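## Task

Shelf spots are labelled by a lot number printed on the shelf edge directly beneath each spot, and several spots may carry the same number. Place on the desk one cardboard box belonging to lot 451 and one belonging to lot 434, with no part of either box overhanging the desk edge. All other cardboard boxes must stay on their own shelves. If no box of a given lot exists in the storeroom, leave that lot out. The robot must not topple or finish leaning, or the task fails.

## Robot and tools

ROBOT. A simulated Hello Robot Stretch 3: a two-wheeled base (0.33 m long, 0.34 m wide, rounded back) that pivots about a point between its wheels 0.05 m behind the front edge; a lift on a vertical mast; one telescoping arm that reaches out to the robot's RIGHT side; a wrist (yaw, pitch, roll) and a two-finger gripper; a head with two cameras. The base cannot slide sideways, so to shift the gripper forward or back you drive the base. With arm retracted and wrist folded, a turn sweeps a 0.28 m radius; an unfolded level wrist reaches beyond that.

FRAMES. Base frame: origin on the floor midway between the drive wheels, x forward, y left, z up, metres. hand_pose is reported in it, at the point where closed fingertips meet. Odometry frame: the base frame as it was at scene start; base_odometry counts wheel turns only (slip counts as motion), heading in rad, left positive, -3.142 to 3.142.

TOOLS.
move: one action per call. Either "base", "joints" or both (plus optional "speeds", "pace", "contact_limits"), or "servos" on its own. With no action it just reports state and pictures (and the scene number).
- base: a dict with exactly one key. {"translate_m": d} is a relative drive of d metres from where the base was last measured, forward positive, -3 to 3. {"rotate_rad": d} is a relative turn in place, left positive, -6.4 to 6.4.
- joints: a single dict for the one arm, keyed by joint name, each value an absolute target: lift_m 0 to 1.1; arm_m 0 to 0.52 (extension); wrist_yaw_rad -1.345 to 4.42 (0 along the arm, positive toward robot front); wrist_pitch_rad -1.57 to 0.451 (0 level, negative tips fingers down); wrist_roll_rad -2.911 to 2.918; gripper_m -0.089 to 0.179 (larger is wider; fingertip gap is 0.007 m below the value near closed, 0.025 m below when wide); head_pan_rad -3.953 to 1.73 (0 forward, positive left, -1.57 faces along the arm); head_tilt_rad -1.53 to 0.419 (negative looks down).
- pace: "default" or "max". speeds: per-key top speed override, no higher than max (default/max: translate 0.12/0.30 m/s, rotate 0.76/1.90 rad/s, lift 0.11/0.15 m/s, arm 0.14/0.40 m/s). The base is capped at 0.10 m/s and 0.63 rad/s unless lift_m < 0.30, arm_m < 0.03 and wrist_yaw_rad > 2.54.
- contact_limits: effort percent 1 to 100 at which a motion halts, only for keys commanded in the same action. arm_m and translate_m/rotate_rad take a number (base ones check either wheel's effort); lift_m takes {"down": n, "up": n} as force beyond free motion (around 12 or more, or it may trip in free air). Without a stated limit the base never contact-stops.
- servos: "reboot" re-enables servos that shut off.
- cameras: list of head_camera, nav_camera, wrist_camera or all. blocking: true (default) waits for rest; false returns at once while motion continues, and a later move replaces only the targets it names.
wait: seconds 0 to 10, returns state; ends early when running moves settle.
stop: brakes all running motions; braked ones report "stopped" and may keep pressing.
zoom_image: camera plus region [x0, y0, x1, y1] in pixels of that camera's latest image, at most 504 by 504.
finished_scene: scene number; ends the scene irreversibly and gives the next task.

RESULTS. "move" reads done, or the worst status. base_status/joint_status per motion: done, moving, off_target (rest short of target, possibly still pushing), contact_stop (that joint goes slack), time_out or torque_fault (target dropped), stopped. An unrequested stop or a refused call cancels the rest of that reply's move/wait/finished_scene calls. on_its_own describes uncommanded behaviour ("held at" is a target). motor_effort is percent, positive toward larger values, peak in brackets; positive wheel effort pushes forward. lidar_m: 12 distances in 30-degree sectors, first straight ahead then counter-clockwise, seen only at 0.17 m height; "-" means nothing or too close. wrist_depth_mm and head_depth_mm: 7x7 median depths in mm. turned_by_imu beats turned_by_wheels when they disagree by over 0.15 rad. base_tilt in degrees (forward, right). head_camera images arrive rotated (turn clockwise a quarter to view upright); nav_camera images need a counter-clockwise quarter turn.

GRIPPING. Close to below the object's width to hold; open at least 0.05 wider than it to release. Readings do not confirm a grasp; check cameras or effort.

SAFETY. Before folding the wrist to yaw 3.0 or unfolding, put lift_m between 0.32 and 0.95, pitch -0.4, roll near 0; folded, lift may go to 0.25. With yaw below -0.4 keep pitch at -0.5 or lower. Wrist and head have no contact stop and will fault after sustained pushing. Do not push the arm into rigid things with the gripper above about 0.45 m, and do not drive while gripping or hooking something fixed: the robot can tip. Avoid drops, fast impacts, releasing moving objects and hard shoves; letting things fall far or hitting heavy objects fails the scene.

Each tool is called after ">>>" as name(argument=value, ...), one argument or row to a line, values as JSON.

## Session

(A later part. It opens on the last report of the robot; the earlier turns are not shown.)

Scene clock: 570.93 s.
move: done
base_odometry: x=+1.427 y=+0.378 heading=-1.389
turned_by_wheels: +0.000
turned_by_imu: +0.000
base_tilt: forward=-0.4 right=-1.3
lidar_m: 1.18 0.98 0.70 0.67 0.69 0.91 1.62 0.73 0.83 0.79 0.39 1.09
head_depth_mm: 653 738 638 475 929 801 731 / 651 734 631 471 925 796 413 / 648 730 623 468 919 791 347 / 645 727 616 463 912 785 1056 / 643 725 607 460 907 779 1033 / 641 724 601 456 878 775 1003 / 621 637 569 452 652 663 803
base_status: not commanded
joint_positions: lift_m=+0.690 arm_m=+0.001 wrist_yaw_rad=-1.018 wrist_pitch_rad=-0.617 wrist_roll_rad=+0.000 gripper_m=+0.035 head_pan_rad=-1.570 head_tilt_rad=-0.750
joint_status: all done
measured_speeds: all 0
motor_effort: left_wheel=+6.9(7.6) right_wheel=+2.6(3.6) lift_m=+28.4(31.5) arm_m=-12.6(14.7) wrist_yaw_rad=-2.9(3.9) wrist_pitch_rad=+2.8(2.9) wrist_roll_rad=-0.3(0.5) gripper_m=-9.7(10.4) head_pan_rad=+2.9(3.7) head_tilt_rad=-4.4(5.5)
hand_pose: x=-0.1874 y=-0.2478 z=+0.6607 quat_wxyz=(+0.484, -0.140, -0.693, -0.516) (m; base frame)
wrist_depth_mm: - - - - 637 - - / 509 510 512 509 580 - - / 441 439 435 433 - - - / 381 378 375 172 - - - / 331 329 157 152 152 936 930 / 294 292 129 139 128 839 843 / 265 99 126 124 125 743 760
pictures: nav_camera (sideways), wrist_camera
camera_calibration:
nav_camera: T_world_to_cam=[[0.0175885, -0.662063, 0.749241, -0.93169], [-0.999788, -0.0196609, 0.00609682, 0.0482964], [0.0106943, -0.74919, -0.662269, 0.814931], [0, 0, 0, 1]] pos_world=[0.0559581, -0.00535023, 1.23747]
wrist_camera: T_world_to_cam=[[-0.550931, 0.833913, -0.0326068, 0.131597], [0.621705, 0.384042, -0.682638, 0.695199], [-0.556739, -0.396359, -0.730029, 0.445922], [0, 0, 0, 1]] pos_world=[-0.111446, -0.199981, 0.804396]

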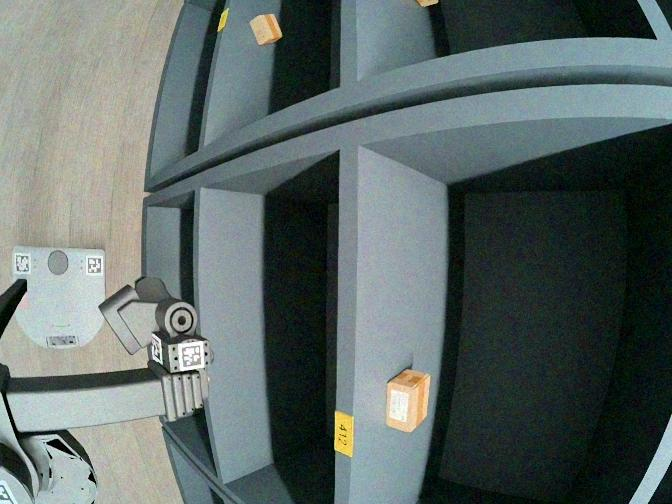

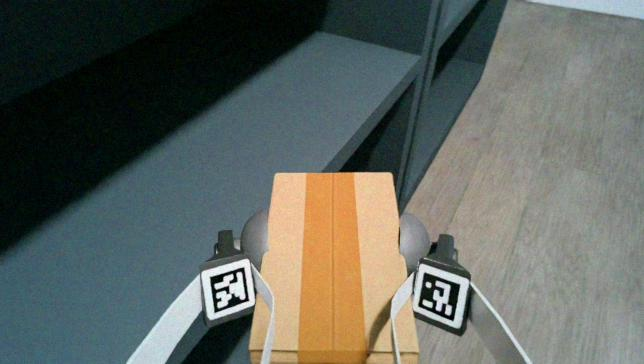

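>>> move(
  joints={"wrist_yaw_rad": -1.32},
)

>>> move(
  base={"translate_m": -1.0},
)

>>> move(
  base={"translate_m": -0.97},
  cameras=["nav_camera","wrist_camera"],
)

Scene clock: 581.93 s.
move: done
base_odometry: x=+1.427 y=+0.378 heading=-1.389
turned_by_wheels: +0.000
turned_by_imu: +0.000
base_tilt: forward=-0.2 right=-1.3
lidar_m: 1.18 0.98 0.70 0.67 0.68 0.91 1.61 0.73 0.83 0.79 0.39 1.09
head_depth_mm: 653 737 639 475 930 801 1073 / 652 734 628 471 923 795 727 / 648 729 622 467 915 789 347 / 647 730 615 464 911 784 1062 / 644 724 607 461 904 778 1035 / 644 722 601 457 880 777 1000 / 620 637 570 451 651 663 805
base_status: not commanded
joint_positions: lift_m=+0.690 arm_m=+0.001 wrist_yaw_rad=-1.317 wrist_pitch_rad=-0.617 wrist_roll_rad=+0.000 gripper_m=+0.035 head_pan_rad=-1.570 head_tilt_rad=-0.750
joint_status: all done
measured_speeds: all 0
motor_effort: left_wheel=+7.2(7.6) right_wheel=+2.6(3.2) lift_m=+25.9(26.8) arm_m=-12.8(13.5) wrist_yaw_rad=-4.4(6.2) wrist_pitch_rad=+2.7(2.8) wrist_roll_rad=-0.4(0.4) gripper_m=-9.8(10.4) head_pan_rad=+3.1(3.5) head_tilt_rad=-4.0(5.0)
hand_pose: x=-0.2102 y=-0.1944 z=+0.6607 quat_wxyz=(+0.401, -0.242, -0.664, -0.582) (m; base frame)
wrist_depth_mm: 629 - - - - - - / 512 502 519 - - - - / 439 437 436 - - - - / 380 376 384 172 - - - / 331 329 155 152 151 942 949 / 295 294 129 139 128 861 838 / 265 99 118 124 125 744 751
pictures: none

Scene clock: 593.07 s.
move: done
base_odometry: x=+1.246 y=+1.362 heading=-1.389
turned_by_wheels: +0.000
turned_by_imu: +0.000
base_tilt: forward=-0.2 right=-1.2
lidar_m: 1.31 0.93 0.66 0.63 0.65 0.86 1.64 0.69 0.80 0.83 0.45 1.14
head_depth_mm: 683 771 606 494 958 798 1103 / 680 767 574 489 954 794 1092 / 679 768 622 486 945 789 347 / 677 755 615 481 933 787 1081 / 674 746 607 476 933 780 1073 / 670 743 601 472 927 776 1072 / 670 729 595 468 851 758 951
base_status: done
joint_positions: lift_m=+0.690 arm_m=+0.001 wrist_yaw_rad=-1.317 wrist_pitch_rad=-0.618 wrist_roll_rad=+0.000 gripper_m=+0.035 head_pan_rad=-1.570 head_tilt_rad=-0.750
joint_status: not commanded
measured_speeds: all 0
motor_effort: left_wheel=-1.9(9.8) right_wheel=-10.4(14.5) lift_m=+24.4(26.2) arm_m=-12.9(13.4) wrist_yaw_rad=-2.9(4.8) wrist_pitch_rad=+2.8(2.9) wrist_roll_rad=-0.3(0.5) gripper_m=-9.4(10.5) head_pan_rad=+2.6(3.9) head_tilt_rad=-4.1(5.3)
hand_pose: x=-0.2102 y=-0.1943 z=+0.6607 quat_wxyz=(+0.401, -0.242, -0.664, -0.583) (m; base frame)
wrist_depth_mm: 601 - - - - - - / - - - - - - - / - - - - - - - / - - - 173 - - - / 322 324 153 152 152 949 932 / 294 307 129 139 128 847 819 / 269 100 118 124 125 739 748
pictures: none

Scene clock: 603.90 s.
move: done
base_odometry: x=+1.071 y=+2.316 heading=-1.389
turned_by_wheels: +0.000
turned_by_imu: -0.001
base_tilt: forward=-0.2 right=-1.2
lidar_m: 2.18 0.88 0.62 0.59 0.61 0.71 0.68 0.70 0.93 2.32 0.54 1.18
head_depth_mm: 1722 1702 1690 1659 1562 1351 1166 / 2421 2389 2338 2010 1605 1346 1160 / 2633 2974 2659 2009 1611 1341 347 / 2645 2973 2626 1980 1587 1332 1147 / 2638 2984 2579 1966 1578 1330 1146 / 2623 2944 2571 1957 1584 1320 1140 / 2537 2862 2529 1884 1163 1175 1100
base_status: done
joint_positions: lift_m=+0.690 arm_m=+0.001 wrist_yaw_rad=-1.317 wrist_pitch_rad=-0.618 wrist_roll_rad=+0.000 gripper_m=+0.035 head_pan_rad=-1.570 head_tilt_rad=-0.750
joint_status: not commanded
measured_speeds: all 0
motor_effort: left_wheel=-2.3(10.2) right_wheel=-9.4(14.6) lift_m=+25.1(26.3) arm_m=-12.1(13.0) wrist_yaw_rad=-3.6(5.1) wrist_pitch_rad=+2.8(2.9) wrist_roll_rad=-0.2(0.5) gripper_m=-10.3(10.5) head_pan_rad=+2.7(3.6) head_tilt_rad=-2.9(4.6)
hand_pose: x=-0.2101 y=-0.1943 z=+0.6607 quat_wxyz=(+0.401, -0.242, -0.664, -0.583) (m; base frame)
wrist_depth_mm: - 633 602 562 533 495 467 / - - - 612 587 545 514 / - - - - 637 607 566 / - - - 168 - - 625 / 978 977 156 152 148 - - / 884 884 129 139 128 844 814 / 794 99 129 124 125 745 760
pictures: nav_camera (sideways), wrist_camera
camera_calibration:
nav_camera: T_world_to_cam=[[0.0175885, -0.662063, 0.749241, -0.93169], [-0.999788, -0.0196609, 0.00609682, 0.0482964], [0.0106943, -0.74919, -0.662269, 0.814931], [0, 0, 0, 1]] pos_world=[0.0559581, -0.00535023, 1.23747]
wrist_camera: T_world_to_cam=[[-0.280573, 0.959278, -0.0326201, 0.155694], [0.707332, 0.183671, -0.682603, 0.667858], [-0.648815, -0.214593, -0.730061, 0.47042], [0, 0, 0, 1]] pos_world=[-0.123499, -0.171071, 0.804396]

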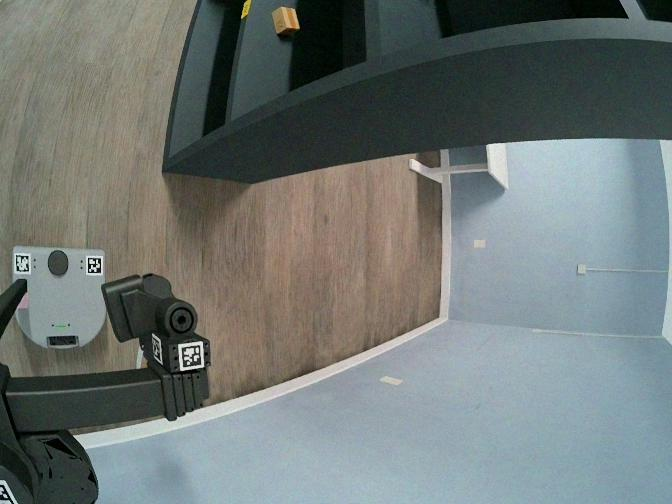

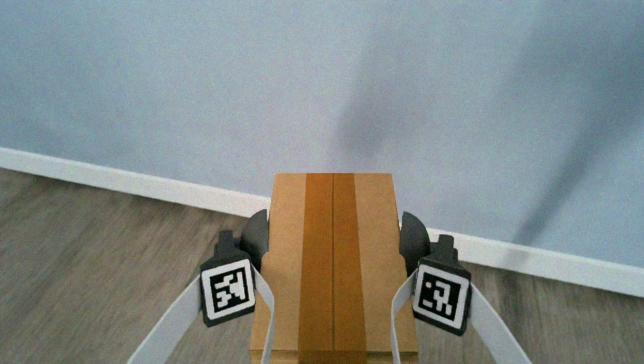

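>>> move(
  base={"rotate_rad": 1.545},
  speeds={"rotate_rad": 0.4},
)

>>> move(
  base={"translate_m": -1.0},
  joints={"lift_m": 0.85},
)

>>> move(
  base={"translate_m": -0.37},
)

>>> move(
  base={"rotate_rad": -1.72},
  speeds={"rotate_rad": 0.4},
  cameras=["nav_camera","wrist_camera"],
)

Scene clock: 616.33 s.
move: done
base_odometry: x=+1.071 y=+2.316 heading=+0.156
turned_by_wheels: +1.545
turned_by_imu: +1.521
base_tilt: forward=-0.2 right=-1.2
lidar_m: 0.59 0.61 0.72 0.68 0.69 0.89 2.07 0.54 0.55 1.28 0.91 0.63
head_depth_mm: 1042 1105 1337 1196 1024 1276 929 / 1744 1947 1394 1527 1529 1320 1161 / 2196 2047 2298 1954 1613 1347 347 / 3376 3589 2624 1988 1593 1327 1146 / 3434 3617 2621 1958 1589 1320 1144 / 3309 3440 2587 1949 1577 1319 1138 / 2299 2299 2262 1906 1566 1316 1135
base_status: done
joint_positions: lift_m=+0.690 arm_m=+0.001 wrist_yaw_rad=-1.317 wrist_pitch_rad=-0.618 wrist_roll_rad=+0.000 gripper_m=+0.035 head_pan_rad=-1.570 head_tilt_rad=-0.750
joint_status: not commanded
measured_speeds: all 0
motor_effort: left_wheel=-8.8(13.2) right_wheel=+9.3(11.8) lift_m=+26.5(27.1) arm_m=-12.3(13.6) wrist_yaw_rad=-3.1(4.7) wrist_pitch_rad=+2.8(2.9) wrist_roll_rad=-0.3(0.6) gripper_m=-9.7(10.4) head_pan_rad=+2.6(3.4) head_tilt_rad=-3.1(3.9)
hand_pose: x=-0.2101 y=-0.1943 z=+0.6606 quat_wxyz=(+0.401, -0.242, -0.664, -0.583) (m; base frame)
wrist_depth_mm: - 309 - - - - - / - - - - - - - / - - - - - - - / - - 481 172 - - - / - - 152 152 152 939 938 / 854 843 129 139 128 836 834 / 772 99 129 124 125 737 749
pictures: none

Scene clock: 627.47 s.
move: done
base_odometry: x=+0.083 y=+2.161 heading=+0.156
turned_by_wheels: +0.000
turned_by_imu: -0.001
base_tilt: forward=-0.3 right=-1.4
lidar_m: 1.58 0.93 0.64 0.60 0.61 0.80 1.83 1.90 2.21 0.67 0.44 0.55
head_depth_mm: 3511 3666 2714 2029 1619 1447 - / 3440 3765 2691 2009 1620 - - / 3306 3536 2672 1994 1620 1407 - / 3427 3644 2625 1991 1612 1366 - / 2966 3259 2372 1914 1550 1332 1144 / 871 852 831 818 804 798 1018 / 474 467 461 499 572 713 950
base_status: done
joint_positions: lift_m=+0.850 arm_m=+0.001 wrist_yaw_rad=-1.317 wrist_pitch_rad=-0.618 wrist_roll_rad=+0.000 gripper_m=+0.035 head_pan_rad=-1.570 head_tilt_rad=-0.750
joint_status: all done
measured_speeds: all 0
motor_effort: left_wheel=-5.2(12.6) right_wheel=-5.9(11.5) lift_m=+30.1(34.4) arm_m=-10.4(13.1) wrist_yaw_rad=-2.6(4.7) wrist_pitch_rad=+2.8(3.0) wrist_roll_rad=+0.0(0.5) gripper_m=-9.9(10.5) head_pan_rad=+3.0(3.5) head_tilt_rad=-1.9(3.9)
hand_pose: x=-0.2100 y=-0.1943 z=+0.8205 quat_wxyz=(+0.401, -0.242, -0.664, -0.583) (m; base frame)
wrist_depth_mm: - - - - - - - / - - - - - - - / - - - - - - - / - - - 173 - - - / - - 155 152 151 - - / - - 129 139 128 - - / 935 99 129 124 125 899 907
pictures: none

Scene clock: 632.30 s.
move: done
base_odometry: x=-0.282 y=+2.103 heading=+0.156
turned_by_wheels: +0.000
turned_by_imu: -0.001
base_tilt: forward=-0.3 right=-1.2
lidar_m: 1.95 0.88 0.61 0.57 0.59 0.76 1.75 1.58 2.15 2.70 0.75 0.66
head_depth_mm: 3497 3741 2671 2031 1637 1461 - / 3473 3633 2691 2036 1611 - - / 3472 3748 2656 2014 1603 1405 - / 3395 3578 2591 1984 1591 1365 - / 3383 3564 2593 1965 1585 1313 1144 / 3055 3347 2559 1932 1581 1316 1137 / 1930 1890 1886 1812 1571 1315 1137
base_status: done
joint_positions: lift_m=+0.850 arm_m=+0.001 wrist_yaw_rad=-1.317 wrist_pitch_rad=-0.618 wrist_roll_rad=+0.000 gripper_m=+0.035 head_pan_rad=-1.570 head_tilt_rad=-0.750
joint_status: not commanded
measured_speeds: all 0
motor_effort: left_wheel=-3.4(12.2) right_wheel=-7.9(13.0) lift_m=+30.8(31.5) arm_m=-8.9(10.6) wrist_yaw_rad=-2.9(4.4) wrist_pitch_rad=+2.9(3.0) wrist_roll_rad=-0.3(0.5) gripper_m=-10.2(10.5) head_pan_rad=+2.7(3.1) head_tilt_rad=-2.0(3.4)
hand_pose: x=-0.2100 y=-0.1943 z=+0.8205 quat_wxyz=(+0.401, -0.242, -0.664, -0.583) (m; base frame)
wrist_depth_mm: - - - - - - - / - - - - - - - / - - - - - - - / - - - 172 - - - / - - 156 152 152 - - / - - 129 139 128 - - / 948 99 129 124 125 869 902
pictures: none

Scene clock: 637.43 s.
move: done
base_odometry: x=-0.282 y=+2.103 heading=-1.564
turned_by_wheels: -1.720
turned_by_imu: -1.692
base_tilt: forward=-0.4 right=-1.4
lidar_m: 3.70 0.90 0.66 0.98 1.06 0.65 0.57 0.58 0.69 1.27 1.58 1.61
head_depth_mm: 973 1006 1038 1076 1129 1156 - / 1205 1262 1304 1370 1425 - - / 1518 1653 1766 1822 1603 1409 - / 1537 1735 1999 1998 1581 1367 - / 1506 1693 1921 1965 1594 1329 1144 / 1478 1651 1881 1957 1570 1319 1131 / 1448 1624 1847 1932 1563 1310 1134
base_status: done
joint_positions: lift_m=+0.850 arm_m=+0.001 wrist_yaw_rad=-1.317 wrist_pitch_rad=-0.618 wrist_roll_rad=+0.000 gripper_m=+0.035 head_pan_rad=-1.570 head_tilt_rad=-0.750
joint_status: not commanded
measured_speeds: all 0
motor_effort: left_wheel=+7.5(11.0) right_wheel=-9.6(14.1) lift_m=+29.6(30.6) arm_m=-12.2(13.5) wrist_yaw_rad=-2.8(4.6) wrist_pitch_rad=+2.9(3.1) wrist_roll_rad=-0.3(0.6) gripper_m=-10.1(10.5) head_pan_rad=+2.6(3.0) head_tilt_rad=-2.2(2.8)
hand_pose: x=-0.2100 y=-0.1943 z=+0.8205 quat_wxyz=(+0.401, -0.242, -0.664, -0.583) (m; base frame)
wrist_depth_mm: 446 436 430 417 407 399 393 / 502 490 483 465 455 447 435 / 578 563 543 528 517 505 492 / - 622 611 173 582 579 560 / - - 153 152 147 - 625 / - - 129 139 128 - - / 938 100 129 124 125 879 890
pictures: nav_camera (sideways), wrist_camera
camera_calibration:
nav_camera: T_world_to_cam=[[0.0175885, -0.662063, 0.749241, -0.93169], [-0.999788, -0.0196609, 0.00609682, 0.0482964], [0.0106943, -0.74919, -0.662269, 0.814931], [0, 0, 0, 1]] pos_world=[0.0559581, -0.00535023, 1.23747]
wrist_camera: T_world_to_cam=[[-0.280272, 0.959368, -0.0325595, 0.160811], [0.707883, 0.183656, -0.682036, 0.776576], [-0.648344, -0.214204, -0.730594, 0.587889], [0, 0, 0, 1]] pos_world=[-0.1235, -0.170971, 0.964396]

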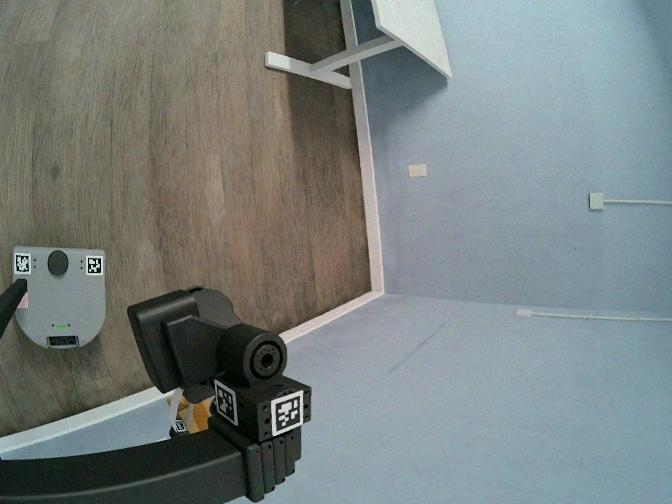

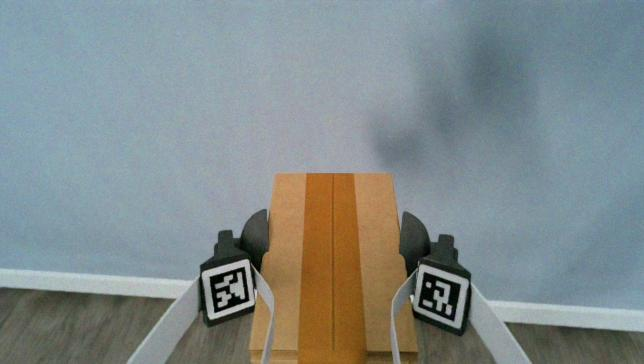

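>>> move(
  base={"translate_m": 1.0},
)

>>> move(
  base={"translate_m": 0.6},
)

>>> move(
  base={"rotate_rad": 0.165},
  joints={"wrist_yaw_rad": 0, "head_tilt_rad": -0.6},
  cameras=["head_camera","wrist_camera"],
)

Scene clock: 655.13 s.
move: done
base_odometry: x=-0.275 y=+1.103 heading=-1.564
turned_by_wheels: +0.000
turned_by_imu: +0.000
base_tilt: forward=-0.3 right=-1.2
lidar_m: 2.74 1.28 0.78 0.70 0.70 0.83 1.54 1.55 1.79 1.14 1.13 1.15
head_depth_mm: 1442 1655 1915 2033 1631 1460 - / 1419 1617 1841 2012 1621 - - / 1392 1564 1800 1988 1593 1409 - / 1364 1521 1290 1854 1591 1364 - / 1330 1463 1159 1774 1562 1328 1144 / 1301 1441 1146 1765 1571 1317 1137 / 1273 1410 1133 1767 1568 1315 1132
base_status: done
joint_positions: lift_m=+0.850 arm_m=+0.001 wrist_yaw_rad=-1.317 wrist_pitch_rad=-0.618 wrist_roll_rad=+0.000 gripper_m=+0.035 head_pan_rad=-1.570 head_tilt_rad=-0.750
joint_status: not commanded
measured_speeds: all 0
motor_effort: left_wheel=+2.7(11.1) right_wheel=+7.0(10.0) lift_m=+27.8(30.0) arm_m=-1.0(10.1) wrist_yaw_rad=-3.5(4.7) wrist_pitch_rad=+2.9(3.1) wrist_roll_rad=-0.2(0.5) gripper_m=-9.7(10.4) head_pan_rad=+2.4(3.1) head_tilt_rad=-1.7(2.6)
hand_pose: x=-0.2100 y=-0.1943 z=+0.8205 quat_wxyz=(+0.401, -0.242, -0.664, -0.583) (m; base frame)
wrist_depth_mm: - - - - - - - / - - - - - - - / - - - - - - - / - - - 173 - - - / - - 156 152 152 - - / - - 129 139 128 - - / 941 99 129 124 125 905 909
pictures: none

Scene clock: 662.27 s.
move: done
base_odometry: x=-0.271 y=+0.503 heading=-1.564
turned_by_wheels: +0.000
turned_by_imu: +0.000
base_tilt: forward=-0.3 right=-1.2
lidar_m: 2.15 1.51 0.92 0.82 0.82 0.98 2.13 2.13 1.22 0.96 0.82 1.75
head_depth_mm: 1329 1500 1205 1017 1632 1427 - / 1304 1471 1195 1007 1579 - - / 1281 1439 1186 989 1612 1394 - / 1249 1413 1169 947 1589 1367 - / 1218 1372 1158 940 1528 1325 1143 / 1198 1342 1145 903 1543 1318 1146 / 1179 1310 1130 894 1548 1310 1136
base_status: done
joint_positions: lift_m=+0.850 arm_m=+0.001 wrist_yaw_rad=-1.317 wrist_pitch_rad=-0.618 wrist_roll_rad=+0.000 gripper_m=+0.035 head_pan_rad=-1.570 head_tilt_rad=-0.750
joint_status: not commanded
measured_speeds: all 0
motor_effort: left_wheel=+2.9(9.8) right_wheel=+7.0(10.4) lift_m=+27.1(28.8) arm_m=+4.7(4.9) wrist_yaw_rad=-3.0(4.6) wrist_pitch_rad=+2.8(3.1) wrist_roll_rad=-0.3(0.6) gripper_m=-9.9(10.4) head_pan_rad=+1.8(3.2) head_tilt_rad=-1.4(1.8)
hand_pose: x=-0.2100 y=-0.1943 z=+0.8205 quat_wxyz=(+0.401, -0.242, -0.664, -0.583) (m; base frame)
wrist_depth_mm: - - - - - - - / - - - - - - - / - - - - - - - / - - - 173 - - - / - - 155 152 152 - - / - - 129 138 128 - - / 971 99 129 124 125 905 890
pictures: none

Scene clock: 663.93 s.
move: done
base_odometry: x=-0.271 y=+0.503 heading=-1.399
turned_by_wheels: +0.165
turned_by_imu: +0.162
base_tilt: forward=-0.3 right=-1.2
lidar_m: 2.16 1.22 0.86 0.82 0.84 1.11 2.12 2.18 1.22 0.82 1.14 1.96
head_depth_mm: 1231 1347 1483 1136 948 1489 1330 / 1220 1342 1467 1120 939 1485 - / 1212 1333 1471 1111 933 1429 457 / 1205 1325 1444 1104 923 1461 315 / 1205 1319 1435 1090 917 1382 1199 / 1201 1307 1415 1079 907 1461 1219 / 1195 1303 1403 1073 903 1450 1212
base_status: done
joint_positions: lift_m=+0.850 arm_m=+0.001 wrist_yaw_rad=-0.003 wrist_pitch_rad=-0.618 wrist_roll_rad=+0.000 gripper_m=+0.035 head_pan_rad=-1.570 head_tilt_rad=-0.599
joint_status: all done
measured_speeds: all 0
motor_effort: left_wheel=-8.4(12.1) right_wheel=+7.8(12.1) lift_m=+27.1(27.7) arm_m=+5.6(6.4) wrist_yaw_rad=+2.9(5.7) wrist_pitch_rad=+2.9(3.1) wrist_roll_rad=-0.3(0.5) gripper_m=-9.7(10.4) head_pan_rad=+2.1(2.6) head_tilt_rad=+2.7(5.0)
hand_pose: x=-0.0222 y=-0.3404 z=+0.8205 quat_wxyz=(+0.673, +0.214, -0.674, -0.217) (m; base frame)
wrist_depth_mm: - - - - - - - / - - - - - - - / - - - - - - - / - - - 172 - - - / - - 156 151 152 - - / - - 129 139 128 - - / 945 99 129 124 125 890 902
pictures: head_camera (sideways), wrist_camera
camera_calibration:
head_camera: T_world_to_cam=[[-0.0467205, 0.51947, -0.853211, 1.12589], [0.9975, -0.0210696, -0.0674497, 0.0813107], [-0.0530149, -0.854229, -0.517187, 0.62899], [0, 0, 0, 1]] pos_world=[0.00484058, -0.0458513, 1.29141]
wrist_camera: T_world_to_cam=[[-0.999093, -0.027371, -0.0326305, 0.00193978], [0.00224134, 0.731299, -0.682053, 0.841221], [0.0425312, -0.681507, -0.730574, 0.534614], [0, 0, 0, 1]] pos_world=[-0.0226852, -0.250788, 0.964396]

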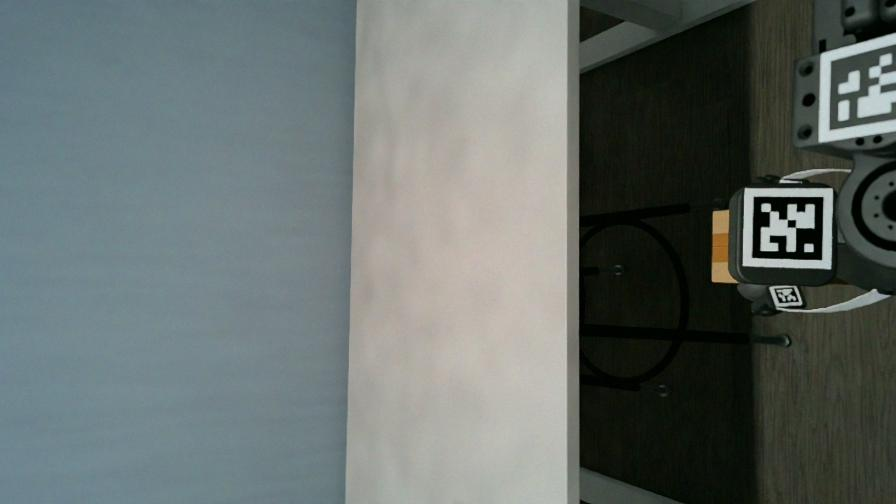

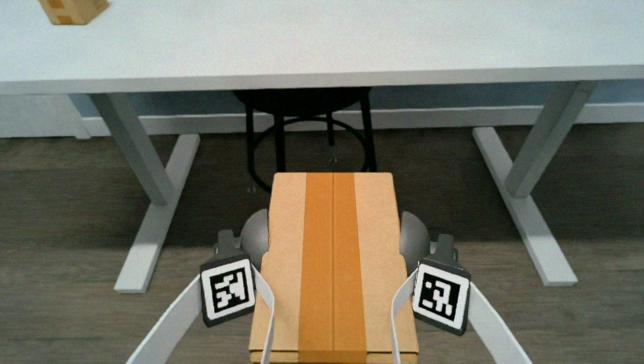

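>>> move(
  joints={"arm_m": 0.5},
)

>>> move(
  joints={"lift_m": 0.768},
  speeds={"lift_m": 0.03},
  contact_limits={"lift_m": {"down": 14}},
  cameras=["head_camera","wrist_camera"],
)

Scene clock: 676.07 s.
move: done
base_odometry: x=-0.271 y=+0.503 heading=-1.399
turned_by_wheels: +0.000
turned_by_imu: +0.000
base_tilt: forward=-0.2 right=-1.2
lidar_m: 2.15 1.22 0.86 0.82 0.84 1.11 2.12 2.18 1.22 0.82 1.14 1.97
head_depth_mm: 1225 1344 1483 1135 372 - - / 1223 1336 1460 469 356 1411 1241 / 1210 1332 1411 969 929 1443 1231 / 1208 1319 1433 882 921 1463 1228 / 1202 1323 1438 1091 918 1382 1222 / 1197 1306 1410 1082 907 1456 1212 / 1192 1308 1405 1072 901 1455 1209
base_status: not commanded
joint_positions: lift_m=+0.850 arm_m=+0.500 wrist_yaw_rad=-0.003 wrist_pitch_rad=-0.618 wrist_roll_rad=+0.000 gripper_m=+0.035 head_pan_rad=-1.570 head_tilt_rad=-0.599
joint_status: all done
measured_speeds: all 0
motor_effort: left_wheel=-8.0(8.8) right_wheel=+8.6(9.0) lift_m=+25.3(27.6) arm_m=+12.6(15.3) wrist_yaw_rad=+2.1(3.8) wrist_pitch_rad=+2.9(3.1) wrist_roll_rad=-0.3(0.5) gripper_m=-9.9(10.4) head_pan_rad=+2.0(3.0) head_tilt_rad=-0.5(2.1)
hand_pose: x=-0.0222 y=-0.8398 z=+0.8205 quat_wxyz=(+0.673, +0.214, -0.674, -0.217) (m; base frame)
wrist_depth_mm: - - - - - - - / - - - - - - - / - - - - - - - / - - - 168 - - - / - - 153 152 147 - - / - - 129 139 128 - - / - 99 118 124 123 104 -
pictures: none

Scene clock: 679.23 s.
move: done
base_odometry: x=-0.271 y=+0.503 heading=-1.399
turned_by_wheels: +0.000
turned_by_imu: +0.000
base_tilt: forward=-0.3 right=-1.0
lidar_m: 2.15 1.22 0.86 0.82 0.84 1.12 2.13 2.17 1.22 0.82 1.15 1.96
head_depth_mm: 1232 1351 1473 1138 951 1458 303 / 1226 1341 1474 1126 467 368 318 / 1217 1344 1458 660 896 1441 1239 / 1208 1328 1450 687 925 1479 1229 / 1207 1330 1435 1092 919 1391 1226 / 1198 1308 1422 1083 910 1460 1220 / 1193 1311 1408 1077 905 1448 1213
base_status: not commanded
joint_positions: lift_m=+0.768 arm_m=+0.500 wrist_yaw_rad=-0.003 wrist_pitch_rad=-0.544 wrist_roll_rad=+0.000 gripper_m=+0.035 head_pan_rad=-1.570 head_tilt_rad=-0.599
joint_status: all done
measured_speeds: all 0
on_its_own: wrist_pitch_rad is at rest, and its effort (-10.6) is outside its rest range (-8 to +12)
motor_effort: left_wheel=-6.7(8.6) right_wheel=+5.5(9.1) lift_m=+11.8(26.3) arm_m=+7.6(13.1) wrist_yaw_rad=+2.3(3.7) wrist_pitch_rad=-10.6(11.0) wrist_roll_rad=-0.1(0.4) gripper_m=-10.2(10.4) head_pan_rad=+2.0(3.1) head_tilt_rad=-2.8(2.8)
contact_limits: lift_m down 14 (down: maximum 72; up: maximum 65)
hand_pose: x=-0.0222 y=-0.8517 z=+0.7534 quat_wxyz=(+0.681, +0.189, -0.681, -0.192) (m; base frame)
wrist_depth_mm: - - - - - - - / - - - - - - - / - - - - - - - / - - - 173 - - - / - - 153 150 145 - - / - - 129 138 129 - - / - 100 119 120 122 105 -
pictures: head_camera (sideways), wrist_camera
camera_calibration:
head_camera: T_world_to_cam=[[-0.0467205, 0.51947, -0.853211, 1.12589], [0.9975, -0.0210696, -0.0674497, 0.0813107], [-0.0530149, -0.854229, -0.517187, 0.62899], [0, 0, 0, 1]] pos_world=[0.00484058, -0.0458513, 1.29141]
wrist_camera: T_world_to_cam=[[-0.999098, -0.0298293, -0.0302357, -0.0181723], [0.00194593, 0.67898, -0.734154, 1.16394], [0.0424287, -0.733551, -0.678309, 0.0533617], [0, 0, 0, 1]] pos_world=[-0.0226849, -0.751687, 0.890154]

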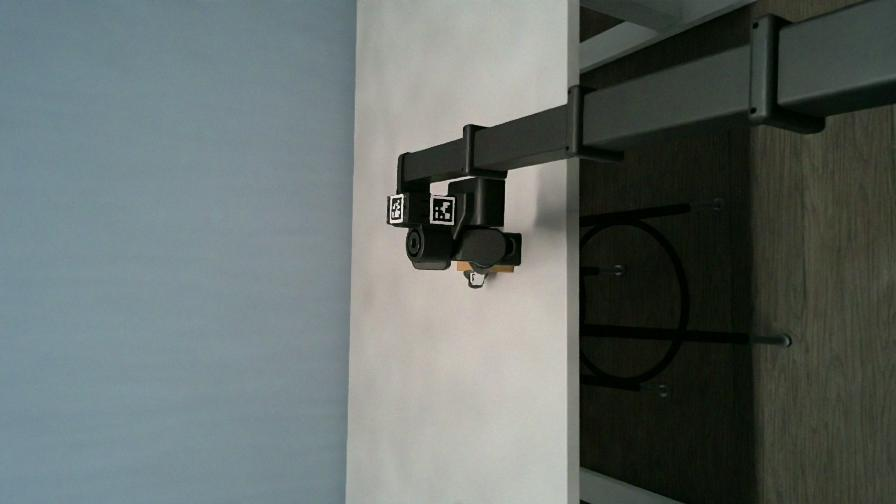

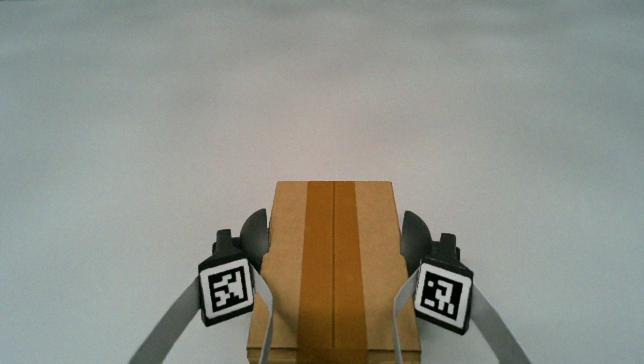

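>>> move(
  joints={"gripper_m": 0.15},
)

>>> move(
  joints={"lift_m": 0.93},
  cameras=["wrist_camera"],
)

>>> move(
  joints={"arm_m": 0.0},
  cameras=["head_camera","nav_camera"],
)

Scene clock: 686.77 s.
move: done
base_odometry: x=-0.271 y=+0.503 heading=-1.399
turned_by_wheels: +0.000
turned_by_imu: +0.000
base_tilt: forward=-0.3 right=-1.3
lidar_m: 2.15 1.22 0.86 0.82 0.84 1.11 2.12 2.18 1.22 0.82 1.15 1.96
head_depth_mm: 1225 1356 1479 1131 948 1456 303 / 1216 1346 1469 1126 468 369 318 / 1219 1328 1453 659 895 1449 1235 / 1213 1316 1447 690 921 1466 1230 / 1205 1321 1434 1091 916 1381 1227 / 1200 1307 1414 1082 906 1458 1222 / 1189 1301 1406 1072 901 1446 1213
base_status: not commanded
joint_positions: lift_m=+0.768 arm_m=+0.500 wrist_yaw_rad=-0.002 wrist_pitch_rad=-0.610 wrist_roll_rad=+0.000 gripper_m=+0.150 head_pan_rad=-1.570 head_tilt_rad=-0.599
joint_status: all done
measured_speeds: all 0
motor_effort: left_wheel=-6.2(7.2) right_wheel=+6.4(7.5) lift_m=+30.5(31.3) arm_m=+1.4(3.8) wrist_yaw_rad=+1.9(3.0) wrist_pitch_rad=+1.3(11.0) wrist_roll_rad=-0.1(0.4) gripper_m=+0.7(82.4) head_pan_rad=+1.8(2.7) head_tilt_rad=-4.2(4.8)
contact_limits: lift_m down 14 (down: maximum 72; up: maximum 65)
hand_pose: x=-0.0220 y=-0.8412 z=+0.7402 quat_wxyz=(+0.674, +0.212, -0.675, -0.213) (m; base frame)
wrist_depth_mm: - - - - - - - / - - - - - - - / - - - 170 - - - / - - - 151 - - - / - 146 - 133 - 140 - / - 125 - 118 118 124 - / - 119 - 128 126 - 111
pictures: none

Scene clock: 689.07 s.
move: done
base_odometry: x=-0.271 y=+0.503 heading=-1.399
turned_by_wheels: +0.000
turned_by_imu: +0.000
base_tilt: forward=-0.4 right=-1.1
lidar_m: 2.15 1.22 0.86 0.82 0.84 1.11 2.12 2.18 1.22 0.82 1.14 1.96
head_depth_mm: 1227 1345 1477 321 - 1455 1240 / 1215 1343 450 364 934 1478 1241 / 1215 1321 584 1062 929 1440 1239 / 1212 1326 607 1049 925 1469 1229 / 1204 1321 1428 1088 913 1387 1224 / 1200 1309 1426 1080 906 1461 1215 / 1191 1306 1399 1069 901 1449 1218
base_status: not commanded
joint_positions: lift_m=+0.930 arm_m=+0.500 wrist_yaw_rad=-0.002 wrist_pitch_rad=-0.610 wrist_roll_rad=+0.000 gripper_m=+0.150 head_pan_rad=-1.570 head_tilt_rad=-0.600
joint_status: all done
measured_speeds: all 0
motor_effort: left_wheel=-6.6(7.2) right_wheel=+6.3(7.3) lift_m=+30.1(34.7) arm_m=-2.1(2.1) wrist_yaw_rad=+1.6(2.6) wrist_pitch_rad=+1.5(1.6) wrist_roll_rad=-0.3(0.5) gripper_m=+0.4(1.2) head_pan_rad=+2.0(2.7) head_tilt_rad=-4.8(5.8)
hand_pose: x=-0.0220 y=-0.8411 z=+0.9021 quat_wxyz=(+0.674, +0.212, -0.674, -0.214) (m; base frame)
wrist_depth_mm: - - - - - - - / - - - - - - - / - - - - - - - / - - - - - - - / - 146 - - - 140 - / - 125 - 285 - 124 - / - 118 - 262 - - 111
pictures: wrist_camera
camera_calibration:
wrist_camera: T_world_to_cam=[[-0.999064, -0.0286155, -0.0324336, -0.0101376], [0.00153428, 0.725947, -0.687749, 1.2636], [0.0432254, -0.687155, -0.725224, 0.243349], [0, 0, 0, 1]] pos_world=[-0.0225857, -0.750377, 1.04519]

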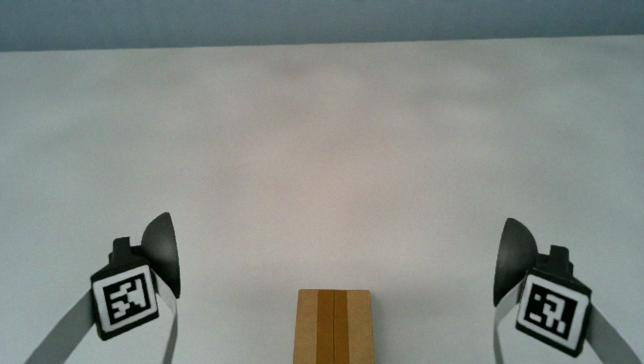

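Scene clock: 693.93 s.
move: done
base_odometry: x=-0.271 y=+0.503 heading=-1.399
turned_by_wheels: +0.000
turned_by_imu: +0.000
base_tilt: forward=-0.4 right=-1.2
lidar_m: 2.15 1.22 0.86 0.82 0.84 1.11 2.12 2.18 1.22 0.82 1.14 1.96
head_depth_mm: 1226 1346 1477 1134 941 - - / 1216 1344 1467 1122 932 - - / 1209 1333 1462 1108 895 - - / 1210 1326 1454 1103 891 - - / 1203 1321 1430 1095 917 1349 1193 / 1203 1315 1420 1082 910 1453 1218 / 1186 1316 1402 1072 903 1438 1215
base_status: not commanded
joint_positions: lift_m=+0.930 arm_m=+0.001 wrist_yaw_rad=-0.002 wrist_pitch_rad=-0.611 wrist_roll_rad=+0.000 gripper_m=+0.150 head_pan_rad=-1.570 head_tilt_rad=-0.600
joint_status: all done
measured_speeds: all 0
motor_effort: left_wheel=-6.1(7.4) right_wheel=+6.7(7.5) lift_m=+24.8(30.3) arm_m=-12.1(15.0) wrist_yaw_rad=+3.3(3.3) wrist_pitch_rad=+1.5(1.7) wrist_roll_rad=-0.2(0.5) gripper_m=+0.5(1.3) head_pan_rad=+2.3(2.8) head_tilt_rad=-5.2(5.8)
hand_pose: x=-0.0220 y=-0.3417 z=+0.9020 quat_wxyz=(+0.674, +0.212, -0.674, -0.214) (m; base frame)
wrist_depth_mm: - - - - - - - / - - - 587 - - - / - - - - - - - / - - - - - - - / - - - - - - - / - 126 - - - 124 - / 968 - - - - 953 114
pictures: head_camera (sideways), nav_camera (sideways)
camera_calibration:
head_camera: T_world_to_cam=[[-0.046741, 0.520158, -0.85279, 1.12529], [0.997499, -0.021003, -0.0674832, 0.0813503], [-0.053013, -0.853812, -0.517875, 0.629848], [0, 0, 0, 1]] pos_world=[0.00484053, -0.045848, 1.29131]
nav_camera: T_world_to_cam=[[0.0175174, -0.542695, 0.839747, -1.0497], [-0.999788, -0.0185749, 0.0088517, 0.0448015], [0.0107945, -0.839725, -0.542905, 0.659722], [0, 0, 0, 1]] pos_world=[0.0560587, -0.0148496, 1.23925]

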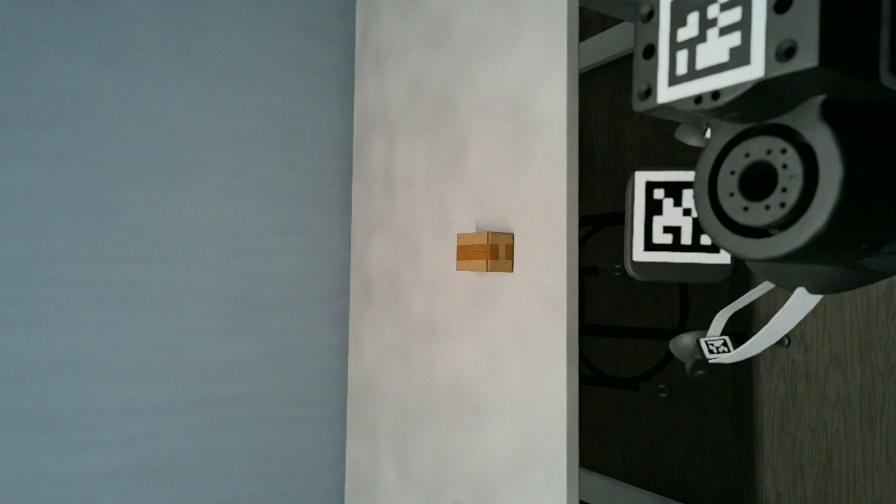

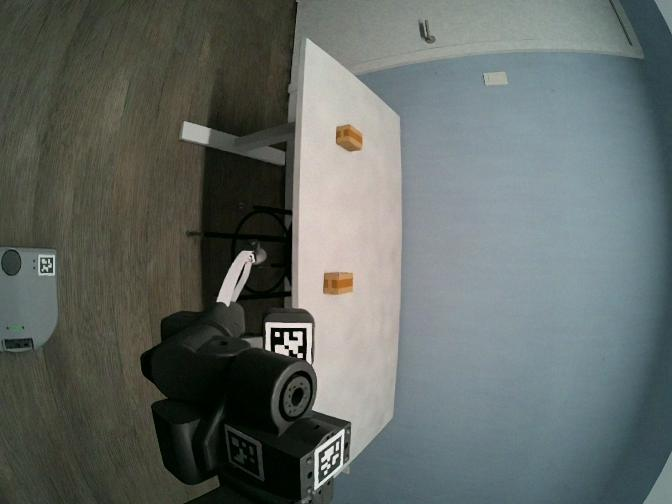

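Both boxes are on the desk.

>>> finished_scene(
  scene=2,
)

The scene is finished: the task was done.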